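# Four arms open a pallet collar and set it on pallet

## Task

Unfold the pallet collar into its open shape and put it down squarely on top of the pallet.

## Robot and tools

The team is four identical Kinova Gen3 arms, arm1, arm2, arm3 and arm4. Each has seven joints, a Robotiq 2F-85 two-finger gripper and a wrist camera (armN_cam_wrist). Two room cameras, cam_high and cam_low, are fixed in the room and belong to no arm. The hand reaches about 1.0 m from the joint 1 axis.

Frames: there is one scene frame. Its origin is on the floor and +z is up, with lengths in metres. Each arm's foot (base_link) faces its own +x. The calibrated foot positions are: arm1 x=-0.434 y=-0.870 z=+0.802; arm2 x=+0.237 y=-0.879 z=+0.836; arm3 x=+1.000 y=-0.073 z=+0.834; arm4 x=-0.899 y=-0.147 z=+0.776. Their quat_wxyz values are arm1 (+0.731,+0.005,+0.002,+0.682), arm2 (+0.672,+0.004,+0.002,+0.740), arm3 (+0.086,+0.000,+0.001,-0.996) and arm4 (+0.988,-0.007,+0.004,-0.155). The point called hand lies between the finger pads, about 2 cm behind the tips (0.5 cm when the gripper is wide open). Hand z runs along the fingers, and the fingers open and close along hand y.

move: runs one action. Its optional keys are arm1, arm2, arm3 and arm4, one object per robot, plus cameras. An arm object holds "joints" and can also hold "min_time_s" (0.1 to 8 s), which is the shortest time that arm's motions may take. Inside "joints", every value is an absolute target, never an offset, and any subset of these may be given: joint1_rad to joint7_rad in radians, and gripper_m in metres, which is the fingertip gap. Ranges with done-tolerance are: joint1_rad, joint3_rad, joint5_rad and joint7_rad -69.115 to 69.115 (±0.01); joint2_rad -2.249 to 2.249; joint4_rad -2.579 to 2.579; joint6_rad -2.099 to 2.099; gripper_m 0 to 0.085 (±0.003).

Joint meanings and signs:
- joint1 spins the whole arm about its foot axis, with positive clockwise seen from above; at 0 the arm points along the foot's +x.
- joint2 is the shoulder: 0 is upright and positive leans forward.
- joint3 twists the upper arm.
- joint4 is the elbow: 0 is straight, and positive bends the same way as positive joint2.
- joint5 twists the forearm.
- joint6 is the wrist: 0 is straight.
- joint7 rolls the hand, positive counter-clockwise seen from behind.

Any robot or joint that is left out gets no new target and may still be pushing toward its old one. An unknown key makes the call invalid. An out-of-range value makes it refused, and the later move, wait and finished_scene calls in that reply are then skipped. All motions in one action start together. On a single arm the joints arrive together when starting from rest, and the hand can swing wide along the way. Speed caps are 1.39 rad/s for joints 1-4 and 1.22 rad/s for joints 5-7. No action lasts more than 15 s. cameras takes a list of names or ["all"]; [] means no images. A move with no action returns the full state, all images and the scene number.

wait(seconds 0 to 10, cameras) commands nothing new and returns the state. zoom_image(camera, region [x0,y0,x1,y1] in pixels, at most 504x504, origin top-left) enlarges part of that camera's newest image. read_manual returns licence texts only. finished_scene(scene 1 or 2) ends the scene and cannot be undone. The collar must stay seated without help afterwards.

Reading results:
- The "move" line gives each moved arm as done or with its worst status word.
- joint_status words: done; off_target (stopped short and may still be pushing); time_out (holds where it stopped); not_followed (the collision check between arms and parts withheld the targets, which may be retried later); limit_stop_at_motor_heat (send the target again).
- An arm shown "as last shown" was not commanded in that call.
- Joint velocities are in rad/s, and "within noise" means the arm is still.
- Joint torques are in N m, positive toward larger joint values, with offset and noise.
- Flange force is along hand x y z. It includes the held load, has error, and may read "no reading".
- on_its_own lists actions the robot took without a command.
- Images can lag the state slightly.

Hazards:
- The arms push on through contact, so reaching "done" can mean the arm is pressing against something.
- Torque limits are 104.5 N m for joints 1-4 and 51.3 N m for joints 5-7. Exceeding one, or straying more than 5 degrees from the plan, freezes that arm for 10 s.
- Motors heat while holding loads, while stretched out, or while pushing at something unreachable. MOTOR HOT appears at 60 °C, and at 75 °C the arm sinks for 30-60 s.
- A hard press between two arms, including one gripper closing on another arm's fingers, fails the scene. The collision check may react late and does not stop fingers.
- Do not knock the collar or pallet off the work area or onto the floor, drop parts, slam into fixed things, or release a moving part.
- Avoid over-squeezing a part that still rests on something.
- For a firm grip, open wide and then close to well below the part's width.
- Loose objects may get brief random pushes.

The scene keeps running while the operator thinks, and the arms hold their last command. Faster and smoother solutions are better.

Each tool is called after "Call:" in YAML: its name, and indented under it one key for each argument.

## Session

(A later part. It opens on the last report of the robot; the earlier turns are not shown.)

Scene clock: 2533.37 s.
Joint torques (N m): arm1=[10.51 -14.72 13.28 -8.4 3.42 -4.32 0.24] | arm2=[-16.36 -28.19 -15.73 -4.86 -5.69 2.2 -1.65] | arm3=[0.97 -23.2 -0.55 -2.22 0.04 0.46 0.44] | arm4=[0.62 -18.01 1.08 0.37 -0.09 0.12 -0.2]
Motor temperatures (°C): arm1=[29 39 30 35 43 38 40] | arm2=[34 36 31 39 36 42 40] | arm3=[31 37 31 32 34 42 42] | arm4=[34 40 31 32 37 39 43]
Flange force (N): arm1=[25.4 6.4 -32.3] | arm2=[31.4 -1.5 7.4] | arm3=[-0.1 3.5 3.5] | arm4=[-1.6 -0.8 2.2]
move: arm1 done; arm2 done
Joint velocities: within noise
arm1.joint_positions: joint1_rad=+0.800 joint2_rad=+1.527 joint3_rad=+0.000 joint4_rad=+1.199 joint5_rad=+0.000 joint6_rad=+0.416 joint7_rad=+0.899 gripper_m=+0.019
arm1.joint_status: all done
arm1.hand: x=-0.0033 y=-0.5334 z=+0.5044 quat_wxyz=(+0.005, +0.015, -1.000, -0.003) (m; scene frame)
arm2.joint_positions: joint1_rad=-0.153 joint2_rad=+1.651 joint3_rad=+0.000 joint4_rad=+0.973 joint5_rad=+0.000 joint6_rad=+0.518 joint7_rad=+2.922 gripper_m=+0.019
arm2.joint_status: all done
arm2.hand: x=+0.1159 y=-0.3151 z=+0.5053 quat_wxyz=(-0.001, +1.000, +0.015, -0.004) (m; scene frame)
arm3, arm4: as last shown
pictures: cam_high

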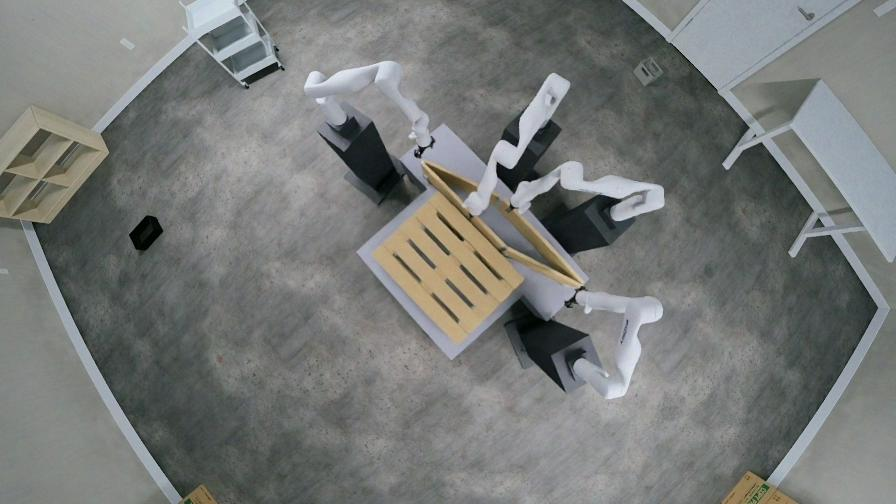

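Call:
move:
  arm1: {"joints":{"joint1_rad":0.8508,"joint2_rad":1.5072,"joint4_rad":1.2885,"joint6_rad":0.3459,"joint7_rad":0.9502},"min_time_s":3}
  arm2: {"joints":{"joint1_rad":-0.1799,"joint2_rad":1.6563,"joint4_rad":0.9542,"joint6_rad":0.5311,"joint7_rad":2.8955},"min_time_s":3}
  cameras: ["cam_high","arm3_cam_wrist","arm4_cam_wrist","arm1_cam_wrist","arm2_cam_wrist"]

Call:
zoom_image:
  camera: "cam_high"
  region: [340, 100, 620, 320]

Scene clock: 2543.27 s.
Joint torques (N m): arm1=[6.97 -13.56 8.46 -11.74 1.69 -6.72 -0.09] | arm2=[-15.38 -29.25 -14.7 -4.44 -5.55 2.8 -1.69] | arm3=[0.97 -23.21 -0.56 -2.27 0.03 0.45 0.46] | arm4=[0.63 -17.99 1.12 0.29 -0.07 0.09 -0.18]
Motor temperatures (°C): arm1=[29 38 30 35 43 38 40] | arm2=[34 36 31 39 36 42 40] | arm3=[31 37 31 32 34 42 42] | arm4=[34 40 31 32 37 39 43]
Flange force (N): arm1=[26.4 -0.9 -42.3] | arm2=[29.2 -3.8 11.1] | arm3=[0.0 3.5 3.5] | arm4=[-1.5 -0.6 2.0]
move: arm1 done; arm2 done
Joint velocities: within noise
arm1.joint_positions: joint1_rad=+0.851 joint2_rad=+1.507 joint3_rad=+0.000 joint4_rad=+1.289 joint5_rad=+0.000 joint6_rad=+0.346 joint7_rad=+0.950 gripper_m=+0.019
arm1.joint_status: all done
arm1.hand: x=-0.0033 y=-0.5688 z=+0.5042 quat_wxyz=(+0.005, +0.015, -1.000, -0.003) (m; scene frame)
arm2.joint_positions: joint1_rad=-0.180 joint2_rad=+1.656 joint3_rad=+0.000 joint4_rad=+0.954 joint5_rad=+0.000 joint6_rad=+0.531 joint7_rad=+2.895 gripper_m=+0.019
arm2.joint_status: all done
arm2.hand: x=+0.0998 y=-0.3151 z=+0.5055 quat_wxyz=(-0.001, +1.000, +0.015, -0.004) (m; scene frame)
arm3, arm4: as last shown
pictures: arm1_cam_wrist, arm2_cam_wrist, arm3_cam_wrist, arm4_cam_wrist, cam_high

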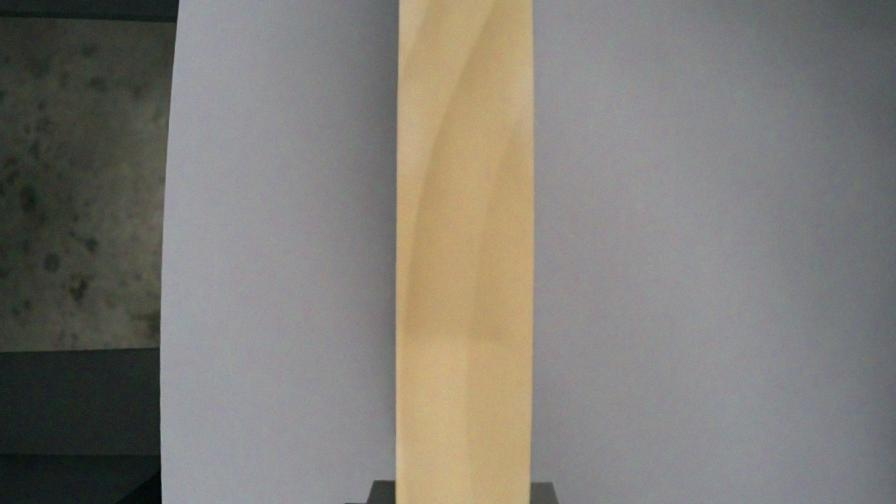

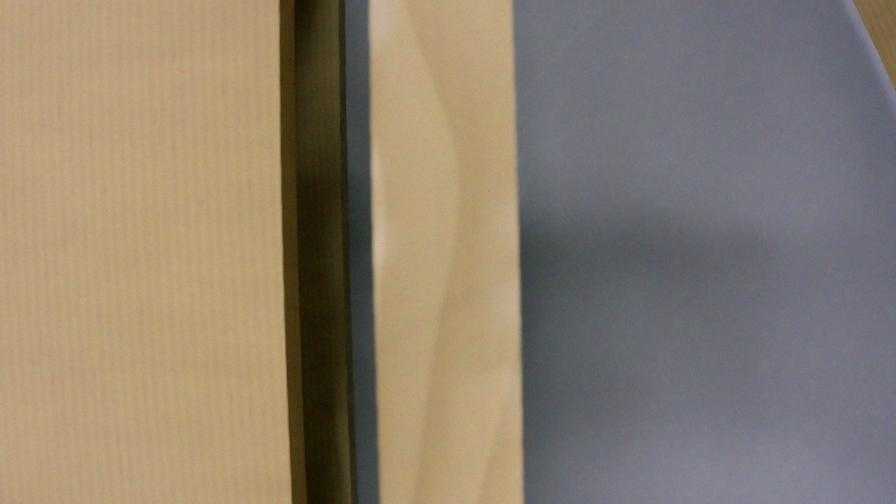

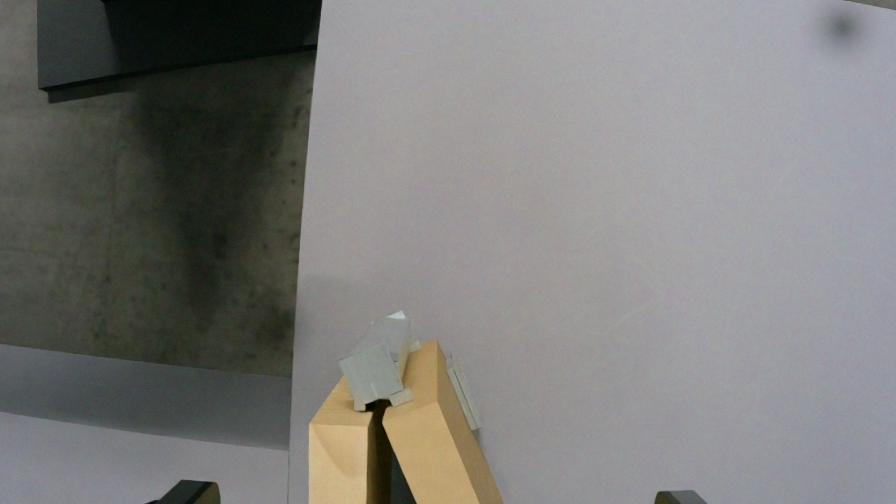

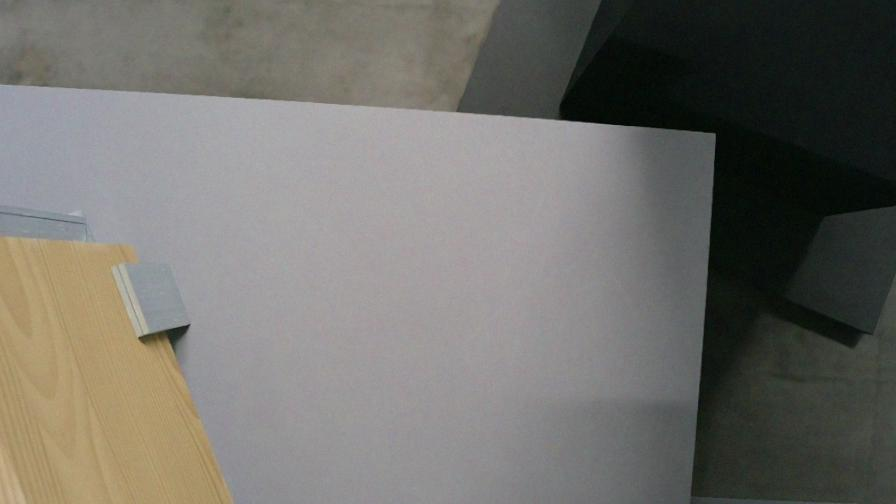

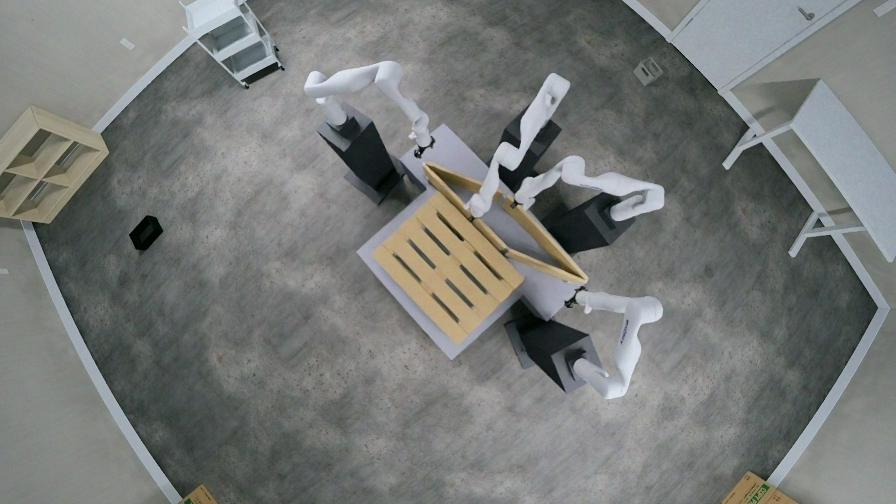

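Scaled by 1.800 from the camera's 896x504 image, which has a finer 1280x720 frame.

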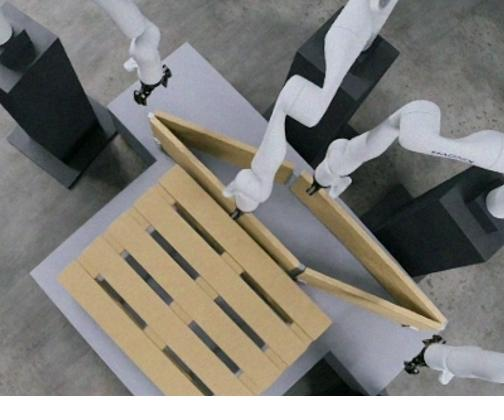

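Call:
move:
  arm3: {"joints":{"joint1_rad":-0.3867,"joint2_rad":1.3749,"joint4_rad":1.0617,"joint6_rad":0.7050,"joint7_rad":1.4719,"gripper_m":0.045},"min_time_s":3}
  arm4: {"joints":{"joint1_rad":0.0670,"joint2_rad":1.2615,"joint4_rad":1.1189,"joint6_rad":0.7612,"joint7_rad":2.4091,"gripper_m":0.045},"min_time_s":3}
  cameras: ["arm3_cam_wrist","arm4_cam_wrist"]

Scene clock: 2677.07 s.
Joint torques (N m): arm1=[6.51 -13.52 8.04 -11.66 1.64 -6.77 -0.03] | arm2=[-14.7 -29.15 -14.06 -4.32 -5.49 2.87 -1.75] | arm3=[0.98 -27.02 -0.52 -5.06 0.05 0.45 0.46] | arm4=[0.8 -25.48 1.2 -5.34 -0.03 0.11 -0.18]
Motor temperatures (°C): arm1=[29 38 30 36 42 39 40] | arm2=[33 37 31 39 37 42 40] | arm3=[31 37 31 32 34 42 42] | arm4=[33 40 30 32 37 39 43]
Flange force (N): arm1=[25.5 -1.3 -42.2] | arm2=[28.1 -3.8 11.2] | arm3=[-4.4 2.8 3.7] | arm4=[-2.9 -3.0 1.2]
move: arm3 done; arm4 done
Joint velocities: within noise
arm1, arm2: as last shown
arm1.hand: x=-0.0033 y=-0.5687 z=+0.5042 quat_wxyz=(+0.005, +0.015, -1.000, -0.003) (m; scene frame)
arm2.hand: x=+0.0999 y=-0.3151 z=+0.5055 quat_wxyz=(-0.001, +1.000, +0.015, -0.004) (m; scene frame)
arm3.joint_positions: joint1_rad=-0.387 joint2_rad=+1.375 joint3_rad=+0.000 joint4_rad=+1.062 joint5_rad=+0.000 joint6_rad=+0.705 joint7_rad=+1.472 gripper_m=+0.045
arm3.joint_status: all done
arm3.hand: x=+0.4642 y=-0.3785 z=+0.6494 quat_wxyz=(+0.001, -0.974, -0.228, -0.001) (m; scene frame)
arm4.joint_positions: joint1_rad=+0.067 joint2_rad=+1.261 joint3_rad=+0.000 joint4_rad=+1.119 joint5_rad=+0.000 joint6_rad=+0.761 joint7_rad=+2.409 gripper_m=+0.045
arm4.joint_status: all done
arm4.hand: x=-0.3358 y=-0.3997 z=+0.6474 quat_wxyz=(+0.006, +0.228, -0.974, +0.005) (m; scene frame)
pictures: arm3_cam_wrist, arm4_cam_wrist

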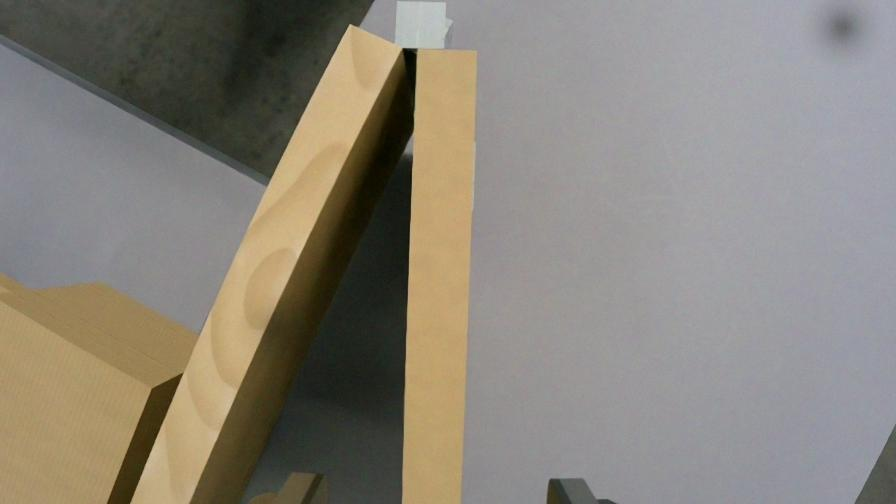

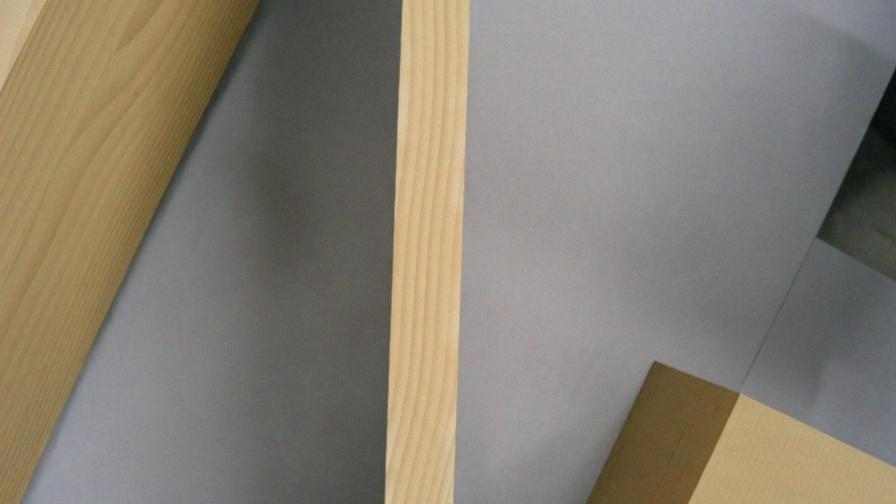

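Call:
move:
  arm3: {"joints":{"joint1_rad":-0.3809,"joint2_rad":1.5257,"joint4_rad":0.9430,"joint6_rad":0.6728,"joint7_rad":1.4477},"min_time_s":2}
  arm4: {"joints":{"joint1_rad":0.0757,"joint2_rad":1.4081,"joint4_rad":1.0074,"joint6_rad":0.7261,"joint7_rad":2.3878},"min_time_s":2}
  cameras: ["arm3_cam_wrist","arm4_cam_wrist"]

Scene clock: 2763.10 s.
Joint torques (N m): arm1=[6.56 -13.57 8.03 -11.66 1.67 -6.75 -0.04] | arm2=[-14.69 -29.15 -14.09 -4.32 -5.51 2.83 -1.78] | arm3=[0.96 -27.19 -0.52 -4.8 0.02 0.47 0.46] | arm4=[0.82 -25.97 1.16 -5.22 -0.01 0.12 -0.16]
Motor temperatures (°C): arm1=[29 37 30 36 42 39 39] | arm2=[33 39 31 39 37 42 40] | arm3=[31 36 31 32 34 42 42] | arm4=[33 39 30 32 37 38 43]
Flange force (N): arm1=[25.6 -1.2 -42.1] | arm2=[28.1 -3.9 11.2] | arm3=[-4.8 2.9 4.4] | arm4=[-2.8 -2.7 1.7]
move: arm3 done; arm4 done
Joint velocities: within noise
arm1, arm2: as last shown
arm3.joint_positions: joint1_rad=-0.381 joint2_rad=+1.526 joint3_rad=+0.000 joint4_rad=+0.943 joint5_rad=+0.000 joint6_rad=+0.673 joint7_rad=+1.448 gripper_m=+0.045
arm3.joint_status: all done
arm3.hand: x=+0.4626 y=-0.3751 z=+0.5800 quat_wxyz=(+0.001, -0.977, -0.213, -0.001) (m; scene frame)
arm4.joint_positions: joint1_rad=+0.076 joint2_rad=+1.408 joint3_rad=+0.000 joint4_rad=+1.007 joint5_rad=+0.000 joint6_rad=+0.726 joint7_rad=+2.388 gripper_m=+0.045
arm4.joint_status: all done
arm4.hand: x=-0.3329 y=-0.4078 z=+0.5800 quat_wxyz=(+0.006, +0.213, -0.977, +0.005) (m; scene frame)
pictures: arm3_cam_wrist, arm4_cam_wrist

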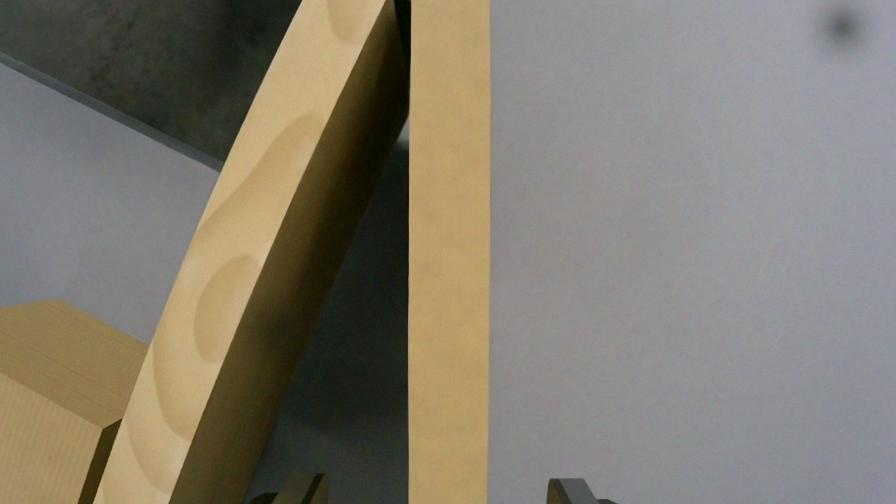

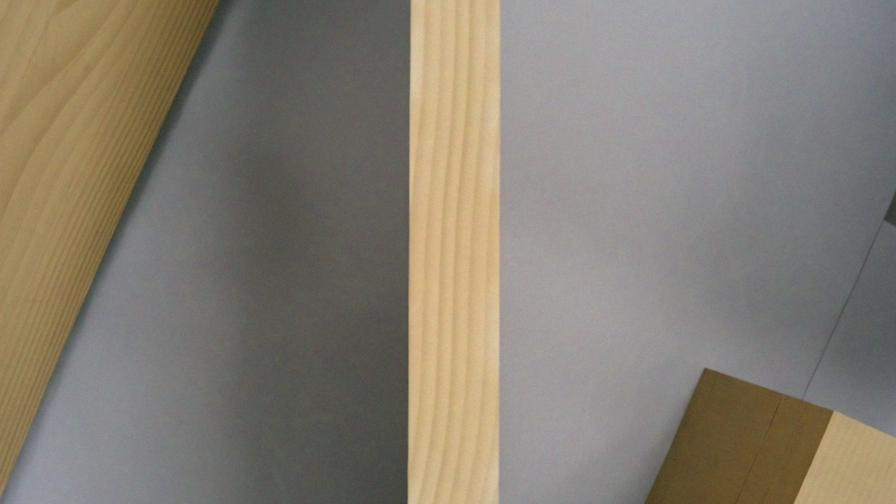

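Call:
move:
  arm3: {"joints":{"joint1_rad":-0.3809,"joint2_rad":1.7120,"joint4_rad":0.7415,"joint6_rad":0.6882,"joint7_rad":1.4477},"min_time_s":3}
  arm4: {"joints":{"joint1_rad":0.0757,"joint2_rad":1.5759,"joint4_rad":0.8630,"joint6_rad":0.7027,"joint7_rad":2.3878},"min_time_s":3}
  cameras: ["arm3_cam_wrist","arm4_cam_wrist"]

Call:
move:
  arm3: {"joints":{"gripper_m":0.01},"min_time_s":1.5}
  arm4: {"joints":{"gripper_m":0.01},"min_time_s":1.5}
  cameras: ["arm3_cam_wrist","arm4_cam_wrist","cam_low"]

Scene clock: 2789.70 s.
Joint torques (N m): arm1=[6.51 -13.53 8.06 -11.6 1.66 -6.73 -0.04] | arm2=[-14.64 -29.19 -14.14 -4.36 -5.49 2.86 -1.76] | arm3=[0.95 -27.07 -0.5 -4.96 0.03 0.45 0.45] | arm4=[0.77 -26.07 1.12 -5.08 0 0.13 -0.19]
Motor temperatures (°C): arm1=[29 37 30 36 42 39 39] | arm2=[32 39 31 39 38 42 40] | arm3=[31 36 31 32 34 42 42] | arm4=[33 39 30 32 37 38 43]
Flange force (N): arm1=[25.4 -1.2 -42.1] | arm2=[28.1 -3.6 11.1] | arm3=[-5.5 3.0 5.3] | arm4=[-2.9 -3.0 2.3]
move: arm3 done; arm4 done
Joint velocities: within noise
arm1, arm2: as last shown
arm3.joint_positions: joint1_rad=-0.381 joint2_rad=+1.712 joint3_rad=+0.000 joint4_rad=+0.741 joint5_rad=+0.000 joint6_rad=+0.688 joint7_rad=+1.448 gripper_m=+0.045
arm3.joint_status: all done
arm3.hand: x=+0.4628 y=-0.3749 z=+0.5049 quat_wxyz=(+0.001, -0.977, -0.213, -0.001) (m; scene frame)
arm4.joint_positions: joint1_rad=+0.076 joint2_rad=+1.576 joint3_rad=+0.000 joint4_rad=+0.863 joint5_rad=+0.000 joint6_rad=+0.703 joint7_rad=+2.388 gripper_m=+0.045
arm4.joint_status: all done
arm4.hand: x=-0.3336 y=-0.4087 z=+0.5050 quat_wxyz=(+0.006, +0.213, -0.977, +0.005) (m; scene frame)
pictures: arm3_cam_wrist, arm4_cam_wrist

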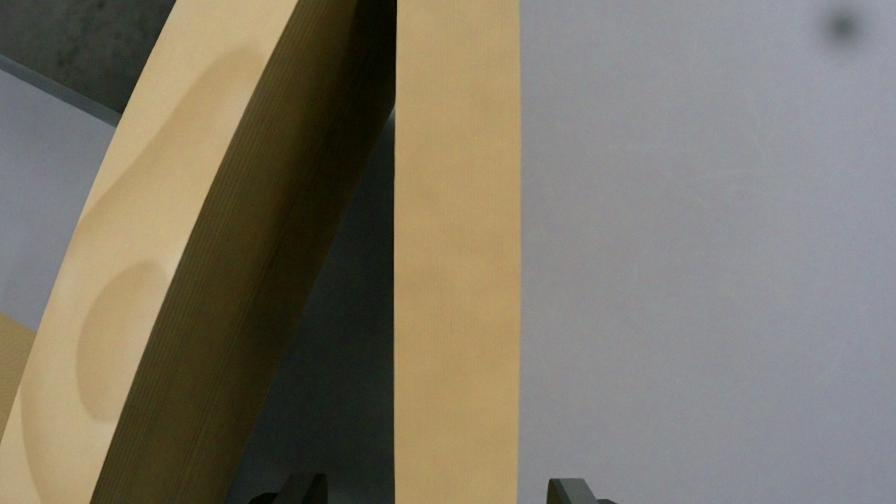

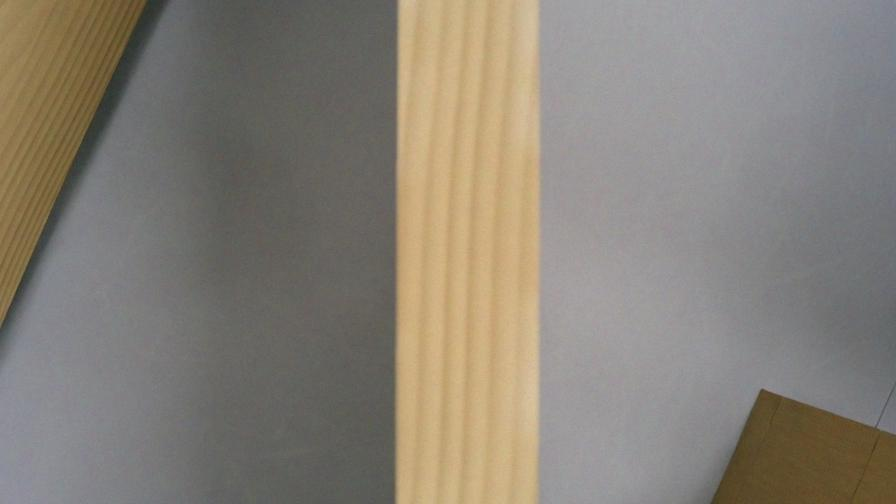

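Scene clock: 2790.47 s.
Joint torques (N m): arm1=[4.38 -14.01 4.11 -7.91 -0.13 -4.38 -1.09] | arm2=[-11.87 -28.45 -12.56 -11.69 -5.99 -2.59 -2.96] | arm3=[5.95 -24.21 2.88 -7.45 0.54 -2.44 -0.88] | arm4=[5.18 -28.01 5.34 -16.79 1.06 -10.21 -1.44]
Motor temperatures (°C): arm1=[29 37 30 36 42 39 39] | arm2=[32 39 31 39 38 42 40] | arm3=[31 36 31 32 34 42 42] | arm4=[33 39 30 32 37 38 43]
Flange force (N): arm1=[15.3 -1.9 -32.7] | arm2=[29.3 15.9 -9.7] | arm3=[5.3 8.0 -8.9] | arm4=[10.1 19.8 -21.1]
move: arm3 off_target; arm4 off_target
Joint velocities: within noise
arm1.joint_positions: joint1_rad=+0.851 joint2_rad=+1.507 joint3_rad=+0.000 joint4_rad=+1.288 joint5_rad=+0.000 joint6_rad=+0.346 joint7_rad=+0.950 gripper_m=+0.019
arm1.joint_status: not commanded
arm1.hand: x=-0.0033 y=-0.5686 z=+0.5042 quat_wxyz=(+0.005, +0.015, -1.000, -0.003) (m; scene frame)
arm2: as last shown
arm2.joint_positions: joint1_rad=-0.180 joint2_rad=+1.656 joint3_rad=+0.000 joint4_rad=+0.954 joint5_rad=+0.000 joint6_rad=+0.531 joint7_rad=+2.896 gripper_m=+0.019
arm3.joint_positions: joint1_rad=-0.381 joint2_rad=+1.712 joint3_rad=+0.000 joint4_rad=+0.741 joint5_rad=+0.000 joint6_rad=+0.688 joint7_rad=+1.448 gripper_m=+0.019
arm3.joint_status: gripper_m off_target (ended at +0.019, target +0.010)
arm3.hand: x=+0.4628 y=-0.3750 z=+0.5048 quat_wxyz=(+0.001, -0.977, -0.213, -0.001) (m; scene frame)
arm4.joint_positions: joint1_rad=+0.076 joint2_rad=+1.576 joint3_rad=+0.000 joint4_rad=+0.863 joint5_rad=+0.000 joint6_rad=+0.703 joint7_rad=+2.388 gripper_m=+0.019
arm4.joint_status: gripper_m off_target (ended at +0.019, target +0.010)
arm4.hand: x=-0.3337 y=-0.4086 z=+0.5048 quat_wxyz=(+0.006, +0.213, -0.977, +0.005) (m; scene frame)
pictures: arm3_cam_wrist, arm4_cam_wrist, cam_low

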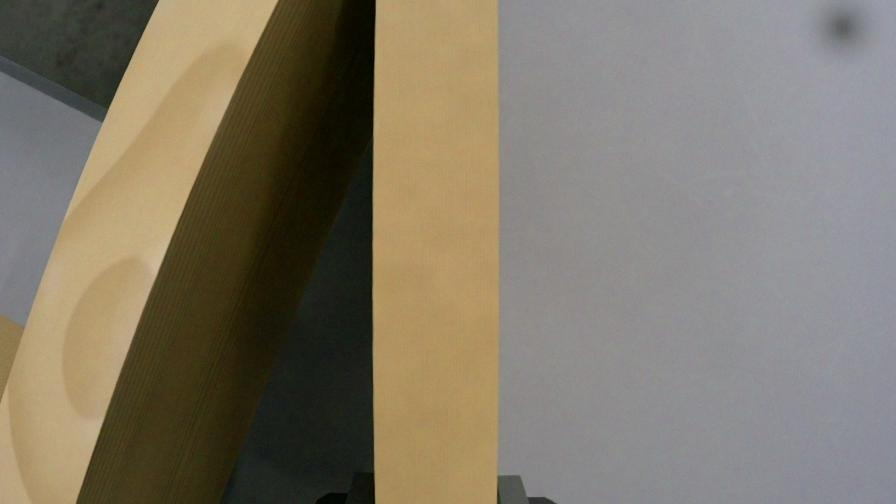

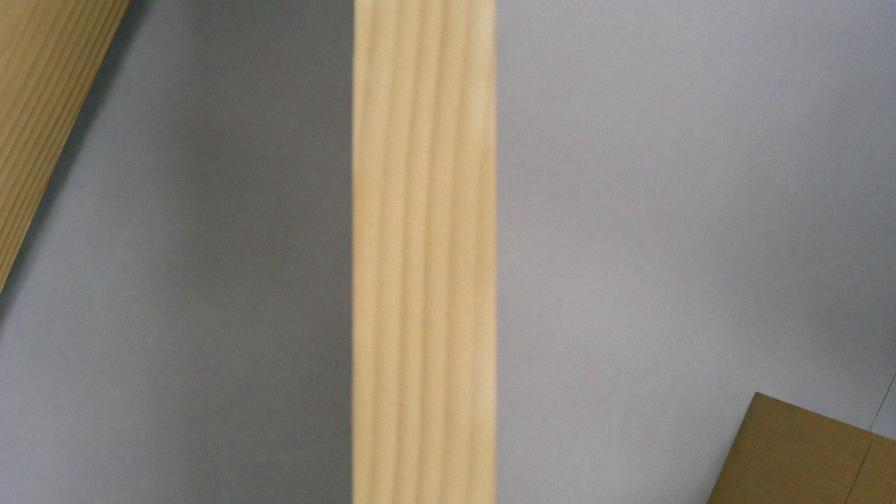

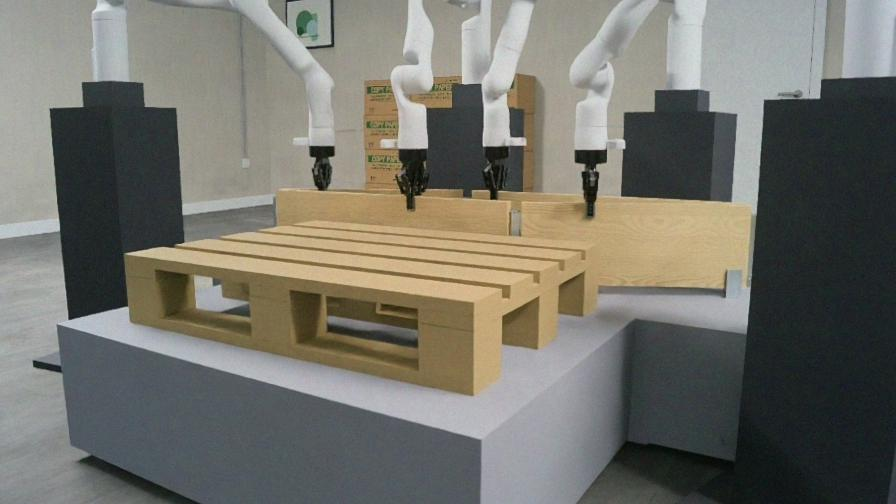

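Call:
move:
  arm1: {"joints":{"gripper_m":0.07},"min_time_s":1.5}

Call:
move:
  arm1: {"joints":{"joint2_rad":1.3892,"joint4_rad":1.3859,"joint6_rad":0.3665},"min_time_s":1.5}
  cameras: ["arm1_cam_wrist","cam_high","arm4_cam_wrist"]

Scene clock: 2873.67 s.
Joint torques (N m): arm1=[0.07 -25.15 0.52 -3.24 0.15 -0.03 -0.22] | arm2=[-11.76 -27.73 -12.5 -11.75 -5.93 -2.72 -2.94] | arm3=[5.59 -24.59 2.73 -6.54 0.57 -1.51 -0.89] | arm4=[5.84 -29.77 5.92 -17.25 1.16 -10.12 -1.49]
Motor temperatures (°C): arm1=[29 37 30 36 42 39 39] | arm2=[32 38 31 39 37 42 40] | arm3=[31 36 31 32 34 43 42] | arm4=[34 42 31 34 38 40 43]
Flange force (N): arm1=[-0.6 0.7 4.1] | arm2=[29.2 16.8 -11.7] | arm3=[2.4 7.7 -5.4] | arm4=[9.2 20.2 -18.0]
move: arm1 done
Joint velocities: within noise
arm1.joint_positions: joint1_rad=+0.851 joint2_rad=+1.507 joint3_rad=+0.000 joint4_rad=+1.289 joint5_rad=+0.000 joint6_rad=+0.346 joint7_rad=+0.950 gripper_m=+0.070
arm1.joint_status: all done
arm1.hand: x=-0.0034 y=-0.5687 z=+0.5042 quat_wxyz=(+0.005, +0.015, -1.000, -0.003) (m; scene frame)
arm2, arm3, arm4: as last shown
arm2.joint_positions: joint1_rad=-0.180 joint2_rad=+1.656 joint3_rad=+0.000 joint4_rad=+0.954 joint5_rad=+0.000 joint6_rad=+0.531 joint7_rad=+2.895 gripper_m=+0.019
arm3.hand: x=+0.4628 y=-0.3749 z=+0.5048 quat_wxyz=(+0.001, -0.977, -0.213, -0.001) (m; scene frame)
arm4.hand: x=-0.3336 y=-0.4087 z=+0.5050 quat_wxyz=(+0.006, +0.213, -0.977, +0.005) (m; scene frame)
pictures: none

Scene clock: 2875.47 s.
Joint torques (N m): arm1=[0 -24.97 0.49 -3.4 0.14 -0.05 -0.21] | arm2=[-11.82 -27.72 -12.52 -11.69 -5.95 -2.72 -2.95] | arm3=[5.61 -24.59 2.78 -6.49 0.53 -1.49 -0.89] | arm4=[5.83 -29.79 5.93 -17.33 1.18 -10.17 -1.44]
Motor temperatures (°C): arm1=[29 37 30 36 42 39 39] | arm2=[32 38 31 39 37 42 40] | arm3=[31 36 31 32 34 43 42] | arm4=[34 42 31 34 38 40 43]
Flange force (N): arm1=[-0.7 0.6 3.9] | arm2=[29.3 16.5 -11.5] | arm3=[2.2 7.7 -5.3] | arm4=[9.3 20.4 -18.1]
move: arm1 done
Joint velocities: within noise
arm1.joint_positions: joint1_rad=+0.851 joint2_rad=+1.389 joint3_rad=+0.000 joint4_rad=+1.386 joint5_rad=+0.000 joint6_rad=+0.366 joint7_rad=+0.950 gripper_m=+0.070
arm1.joint_status: all done
arm1.hand: x=-0.0028 y=-0.5690 z=+0.5557 quat_wxyz=(+0.005, +0.015, -1.000, -0.003) (m; scene frame)
arm2, arm3, arm4: as last shown
pictures: arm1_cam_wrist, arm4_cam_wrist, cam_high

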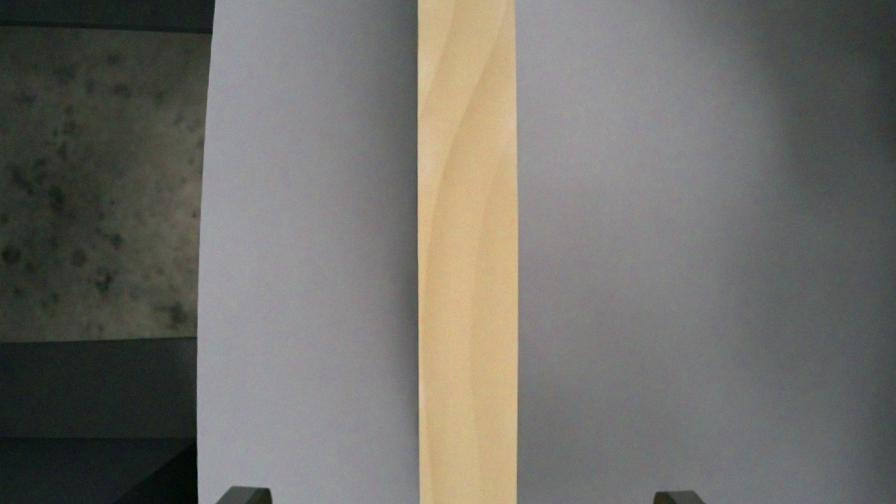

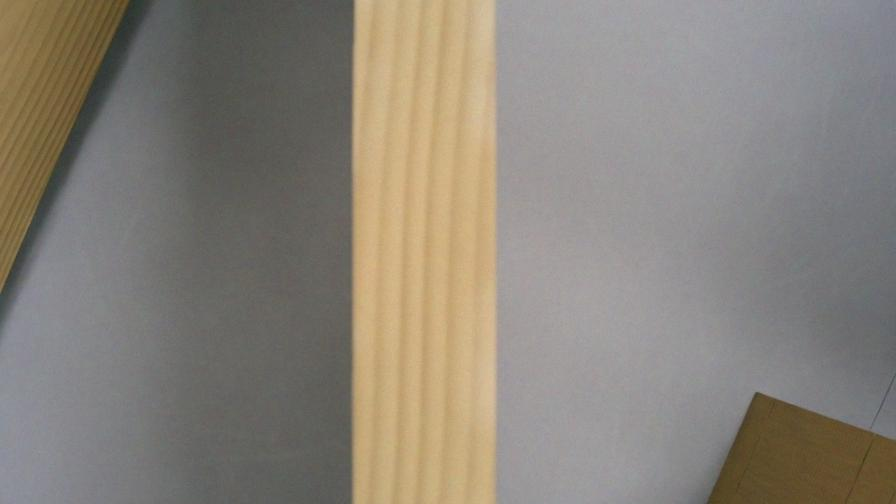

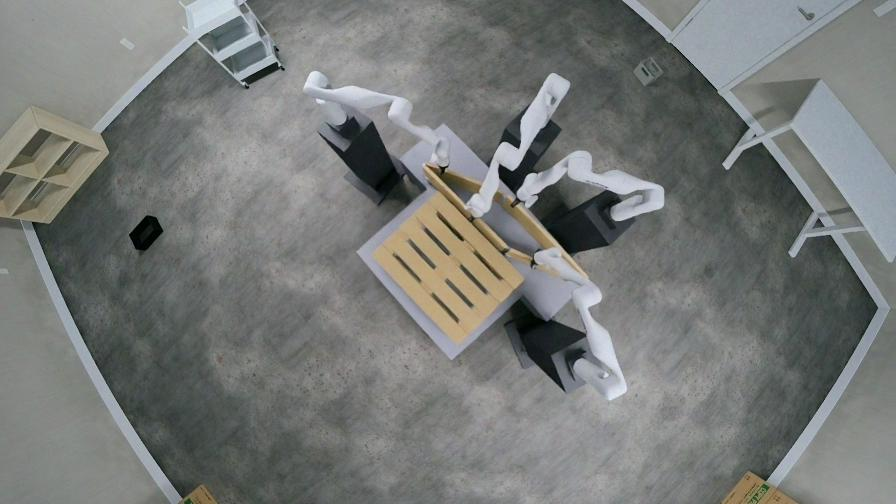

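Call:
move:
  arm1: {"joints":{"joint2_rad":1.1866,"joint4_rad":1.5062,"joint6_rad":0.4488},"min_time_s":1.5}

Call:
move:
  arm1: {"joints":{"joint2_rad":1.1326,"joint4_rad":2.2657,"joint6_rad":-0.2567},"min_time_s":2}

Call:
move:
  arm1: {"joints":{"joint1_rad":-0.5101,"joint7_rad":-0.4107,"gripper_m":0.045},"min_time_s":3}
  cameras: ["arm1_cam_wrist","cam_high"]

Scene clock: 2884.80 s.
Joint torques (N m): arm1=[0.08 -24.54 0.43 -4.23 0.13 -0.04 -0.27] | arm2=[-11.84 -27.73 -12.47 -11.71 -5.95 -2.72 -2.94] | arm3=[5.6 -24.61 2.78 -6.52 0.54 -1.5 -0.88] | arm4=[5.79 -29.79 5.96 -17.26 1.21 -10.14 -1.47]
Motor temperatures (°C): arm1=[29 38 30 35 42 39 39] | arm2=[32 38 31 39 37 42 40] | arm3=[31 36 31 32 34 42 42] | arm4=[34 43 31 34 38 41 43]
Flange force (N): arm1=[-0.5 0.5 3.7] | arm2=[29.4 16.5 -11.5] | arm3=[2.2 7.7 -5.3] | arm4=[9.2 20.1 -18.0]
move: arm1 done
Joint velocities: within noise
arm1.joint_positions: joint1_rad=+0.851 joint2_rad=+1.187 joint3_rad=+0.000 joint4_rad=+1.506 joint5_rad=+0.000 joint6_rad=+0.449 joint7_rad=+0.950 gripper_m=+0.070
arm1.joint_status: all done
arm1.hand: x=-0.0020 y=-0.5695 z=+0.6476 quat_wxyz=(+0.005, +0.015, -1.000, -0.003) (m; scene frame)
arm2, arm3, arm4: as last shown
arm3.hand: x=+0.4628 y=-0.3749 z=+0.5049 quat_wxyz=(+0.001, -0.977, -0.213, -0.001) (m; scene frame)
pictures: none

Scene clock: 2887.10 s.
Joint torques (N m): arm1=[0.1 -17.79 0.44 2.18 0.17 -0.04 -0.21] | arm2=[-11.76 -27.73 -12.41 -11.69 -5.95 -2.7 -2.93] | arm3=[5.58 -24.6 2.76 -6.53 0.55 -1.5 -0.9] | arm4=[5.78 -29.81 5.89 -17.28 1.23 -10.14 -1.45]
Motor temperatures (°C): arm1=[29 38 30 35 42 39 39] | arm2=[32 38 31 39 37 42 40] | arm3=[31 36 31 32 34 42 42] | arm4=[34 43 31 34 38 41 43]
Flange force (N): arm1=[1.8 -0.3 5.1] | arm2=[29.2 16.6 -11.5] | arm3=[2.3 7.6 -5.4] | arm4=[9.2 20.2 -18.0]
move: arm1 done
Joint velocities: within noise
arm1.joint_positions: joint1_rad=+0.851 joint2_rad=+1.133 joint3_rad=+0.000 joint4_rad=+2.266 joint5_rad=+0.000 joint6_rad=-0.257 joint7_rad=+0.950 gripper_m=+0.070
arm1.joint_status: all done
arm1.hand: x=-0.1811 y=-0.7061 z=+0.6486 quat_wxyz=(+0.005, +0.015, -1.000, -0.003) (m; scene frame)
arm2.joint_positions: joint1_rad=-0.180 joint2_rad=+1.656 joint3_rad=+0.000 joint4_rad=+0.954 joint5_rad=+0.000 joint6_rad=+0.531 joint7_rad=+2.895 gripper_m=+0.019
arm2.joint_status: not commanded
arm2.hand: x=+0.0999 y=-0.3151 z=+0.5055 quat_wxyz=(-0.001, +1.000, +0.015, -0.004) (m; scene frame)
arm3, arm4: as last shown
pictures: none

Scene clock: 2890.40 s.
Joint torques (N m): arm1=[0.05 -17.79 0.49 1.98 0.17 -0.16 -0.24] | arm2=[-11.76 -27.76 -12.44 -11.75 -5.92 -2.73 -2.96] | arm3=[5.6 -24.6 2.79 -6.5 0.54 -1.48 -0.88] | arm4=[5.81 -29.76 5.89 -17.29 1.25 -10.15 -1.47]
Motor temperatures (°C): arm1=[29 38 30 35 42 39 39] | arm2=[32 38 31 39 37 42 40] | arm3=[31 36 31 32 34 42 42] | arm4=[34 43 31 34 38 41 43]
Flange force (N): arm1=[-0.1 -1.6 4.7] | arm2=[29.2 16.7 -11.6] | arm3=[2.2 7.7 -5.3] | arm4=[9.3 20.3 -18.1]
move: arm1 done
Joint velocities: within noise
arm1.joint_positions: joint1_rad=-0.510 joint2_rad=+1.133 joint3_rad=+0.000 joint4_rad=+2.266 joint5_rad=+0.000 joint6_rad=-0.257 joint7_rad=-0.411 gripper_m=+0.045
arm1.joint_status: all done
arm1.hand: x=-0.5419 y=-0.5859 z=+0.6527 quat_wxyz=(+0.005, +0.015, -1.000, -0.003) (m; scene frame)
arm2, arm3, arm4: as last shown
pictures: arm1_cam_wrist, cam_high

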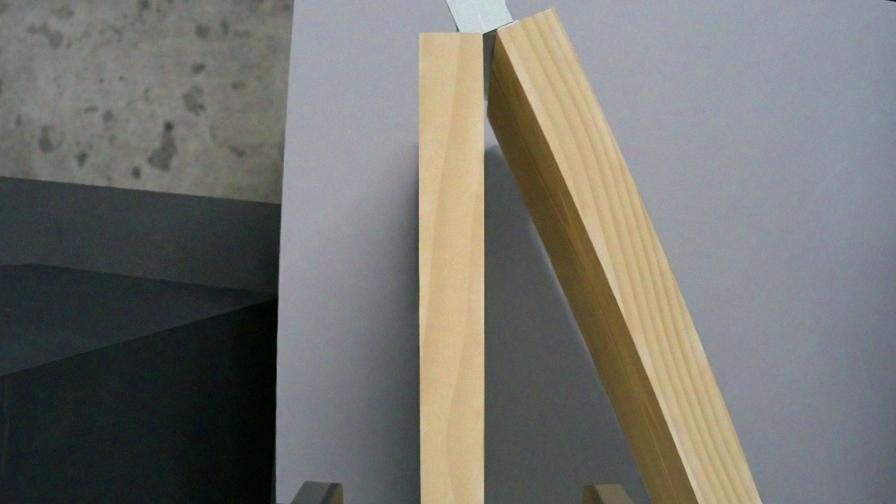

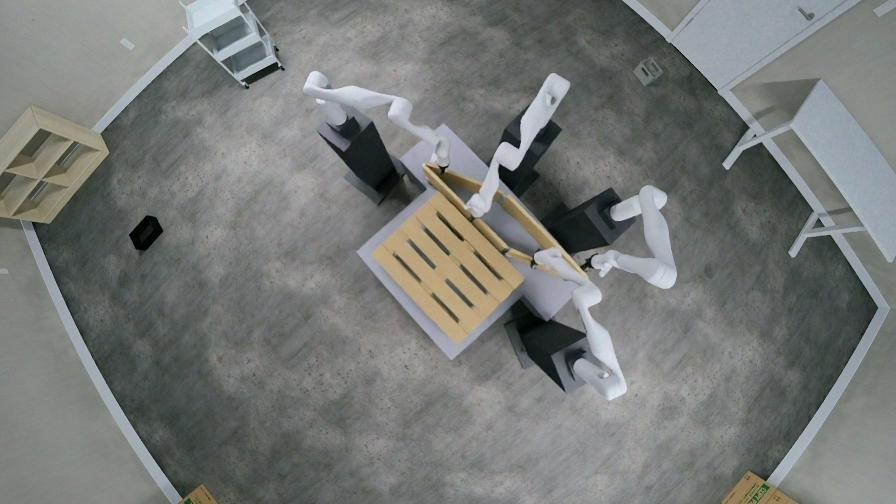

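Call:
move:
  arm1: {"joints":{"joint1_rad":-0.5153,"joint2_rad":1.3417,"joint4_rad":2.1641,"joint6_rad":-0.3642,"joint7_rad":-0.4159},"min_time_s":1.5}

Call:
move:
  arm1: {"joints":{"joint2_rad":1.5322,"joint4_rad":2.0102,"joint6_rad":-0.4008},"min_time_s":2}
  cameras: ["arm1_cam_wrist"]

Call:
move:
  arm1: {"joints":{"gripper_m":0.01},"min_time_s":1.5}
  cameras: ["arm1_cam_wrist"]

Scene clock: 2927.27 s.
Joint torques (N m): arm1=[0.18 -18.29 0.54 2.95 0.12 -0.15 -0.24] | arm2=[-11.81 -27.71 -12.44 -11.72 -5.95 -2.7 -2.94] | arm3=[5.62 -24.6 2.79 -6.56 0.54 -1.48 -0.9] | arm4=[5.84 -29.81 5.86 -17.25 1.21 -10.15 -1.46]
Motor temperatures (°C): arm1=[29 37 30 35 42 39 39] | arm2=[32 38 31 39 37 42 40] | arm3=[31 36 31 32 34 42 42] | arm4=[34 43 30 35 37 41 43]
Flange force (N): arm1=[0.0 -2.0 4.3] | arm2=[29.3 16.7 -11.6] | arm3=[2.6 7.7 -5.5] | arm4=[9.0 20.1 -17.9]
move: arm1 done
Joint velocities: within noise
arm1.joint_positions: joint1_rad=-0.515 joint2_rad=+1.342 joint3_rad=+0.000 joint4_rad=+2.164 joint5_rad=+0.000 joint6_rad=-0.364 joint7_rad=-0.416 gripper_m=+0.045
arm1.joint_status: all done
arm1.hand: x=-0.5426 y=-0.5891 z=+0.5801 quat_wxyz=(+0.005, +0.015, -1.000, -0.003) (m; scene frame)
arm2, arm3, arm4: as last shown
pictures: none

Scene clock: 2929.57 s.
Joint torques (N m): arm1=[0.14 -18.54 0.55 3.29 0.19 -0.16 -0.28] | arm2=[-11.77 -27.76 -12.47 -11.72 -5.94 -2.71 -2.96] | arm3=[5.62 -24.61 2.73 -6.49 0.55 -1.5 -0.89] | arm4=[5.74 -29.76 5.9 -17.28 1.17 -10.15 -1.5]
Motor temperatures (°C): arm1=[29 37 30 35 42 39 39] | arm2=[32 38 31 39 37 42 40] | arm3=[31 36 31 32 34 42 42] | arm4=[34 43 30 35 37 41 43]
Flange force (N): arm1=[0.1 -1.9 4.0] | arm2=[29.3 16.6 -11.5] | arm3=[2.1 7.7 -5.2] | arm4=[9.4 20.1 -18.1]
move: arm1 done
Joint velocities: within noise
arm1.joint_positions: joint1_rad=-0.515 joint2_rad=+1.532 joint3_rad=+0.000 joint4_rad=+2.010 joint5_rad=+0.000 joint6_rad=-0.401 joint7_rad=-0.416 gripper_m=+0.045
arm1.joint_status: all done
arm1.hand: x=-0.5433 y=-0.5887 z=+0.5050 quat_wxyz=(+0.005, +0.015, -1.000, -0.003) (m; scene frame)
arm2, arm3, arm4: as last shown
pictures: arm1_cam_wrist

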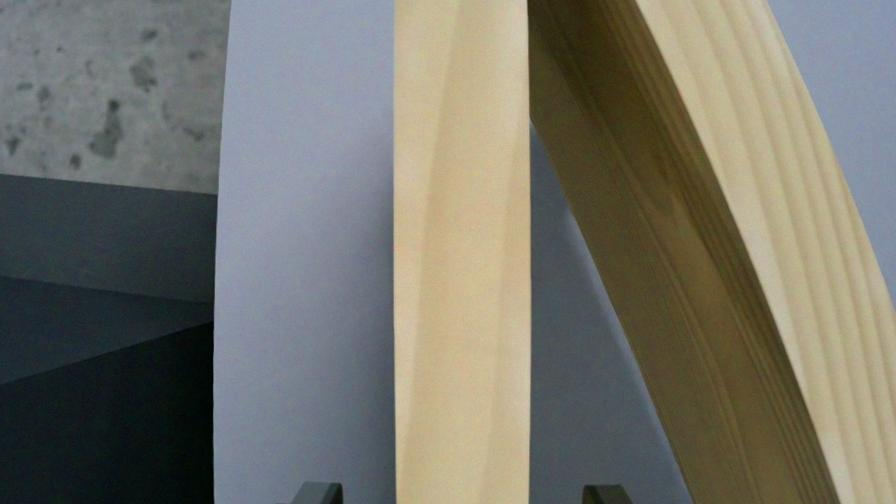

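Scene clock: 2930.33 s.
Joint torques (N m): arm1=[0.39 -15.17 -0.33 1.03 -0.3 -0.53 -0.89] | arm2=[-11.77 -27.78 -12.39 -11.81 -5.88 -2.75 -2.91] | arm3=[5.3 -24.73 2.53 -6.17 0.46 -1.14 -0.83] | arm4=[5.49 -29.83 5.54 -17.3 1.05 -10.12 -1.5]
Motor temperatures (°C): arm1=[29 37 30 35 42 39 39] | arm2=[32 38 31 39 37 42 40] | arm3=[31 37 31 32 34 42 42] | arm4=[34 43 30 35 37 41 43]
Flange force (N): arm1=[-1.4 -2.2 -9.4] | arm2=[29.2 16.9 -11.7] | arm3=[1.2 7.4 -4.0] | arm4=[9.7 19.9 -18.0]
move: arm1 off_target
Joint velocities: within noise
arm1.joint_positions: joint1_rad=-0.515 joint2_rad=+1.532 joint3_rad=+0.000 joint4_rad=+2.010 joint5_rad=+0.000 joint6_rad=-0.401 joint7_rad=-0.416 gripper_m=+0.019
arm1.joint_status: gripper_m off_target (ended at +0.019, target +0.010)
arm1.hand: x=-0.5434 y=-0.5887 z=+0.5050 quat_wxyz=(+0.005, +0.015, -1.000, -0.003) (m; scene frame)
arm2: as last shown
arm3.joint_positions: joint1_rad=-0.381 joint2_rad=+1.712 joint3_rad=+0.000 joint4_rad=+0.741 joint5_rad=+0.000 joint6_rad=+0.688 joint7_rad=+1.448 gripper_m=+0.019
arm3.joint_status: not commanded
arm3.hand: x=+0.4628 y=-0.3749 z=+0.5049 quat_wxyz=(+0.001, -0.977, -0.213, -0.001) (m; scene frame)
arm4.joint_positions: joint1_rad=+0.076 joint2_rad=+1.576 joint3_rad=+0.000 joint4_rad=+0.863 joint5_rad=+0.000 joint6_rad=+0.703 joint7_rad=+2.388 gripper_m=+0.019
arm4.joint_status: not commanded
arm4.hand: x=-0.3336 y=-0.4087 z=+0.5050 quat_wxyz=(+0.006, +0.213, -0.977, +0.005) (m; scene frame)
pictures: arm1_cam_wrist

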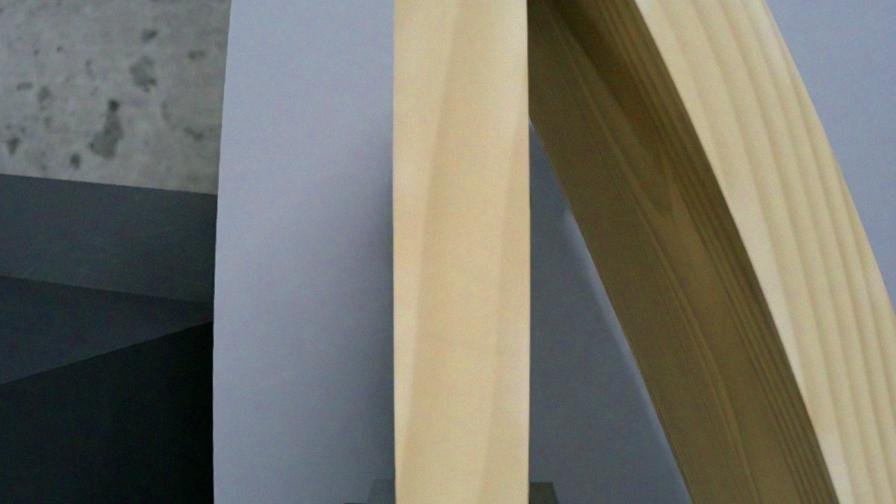

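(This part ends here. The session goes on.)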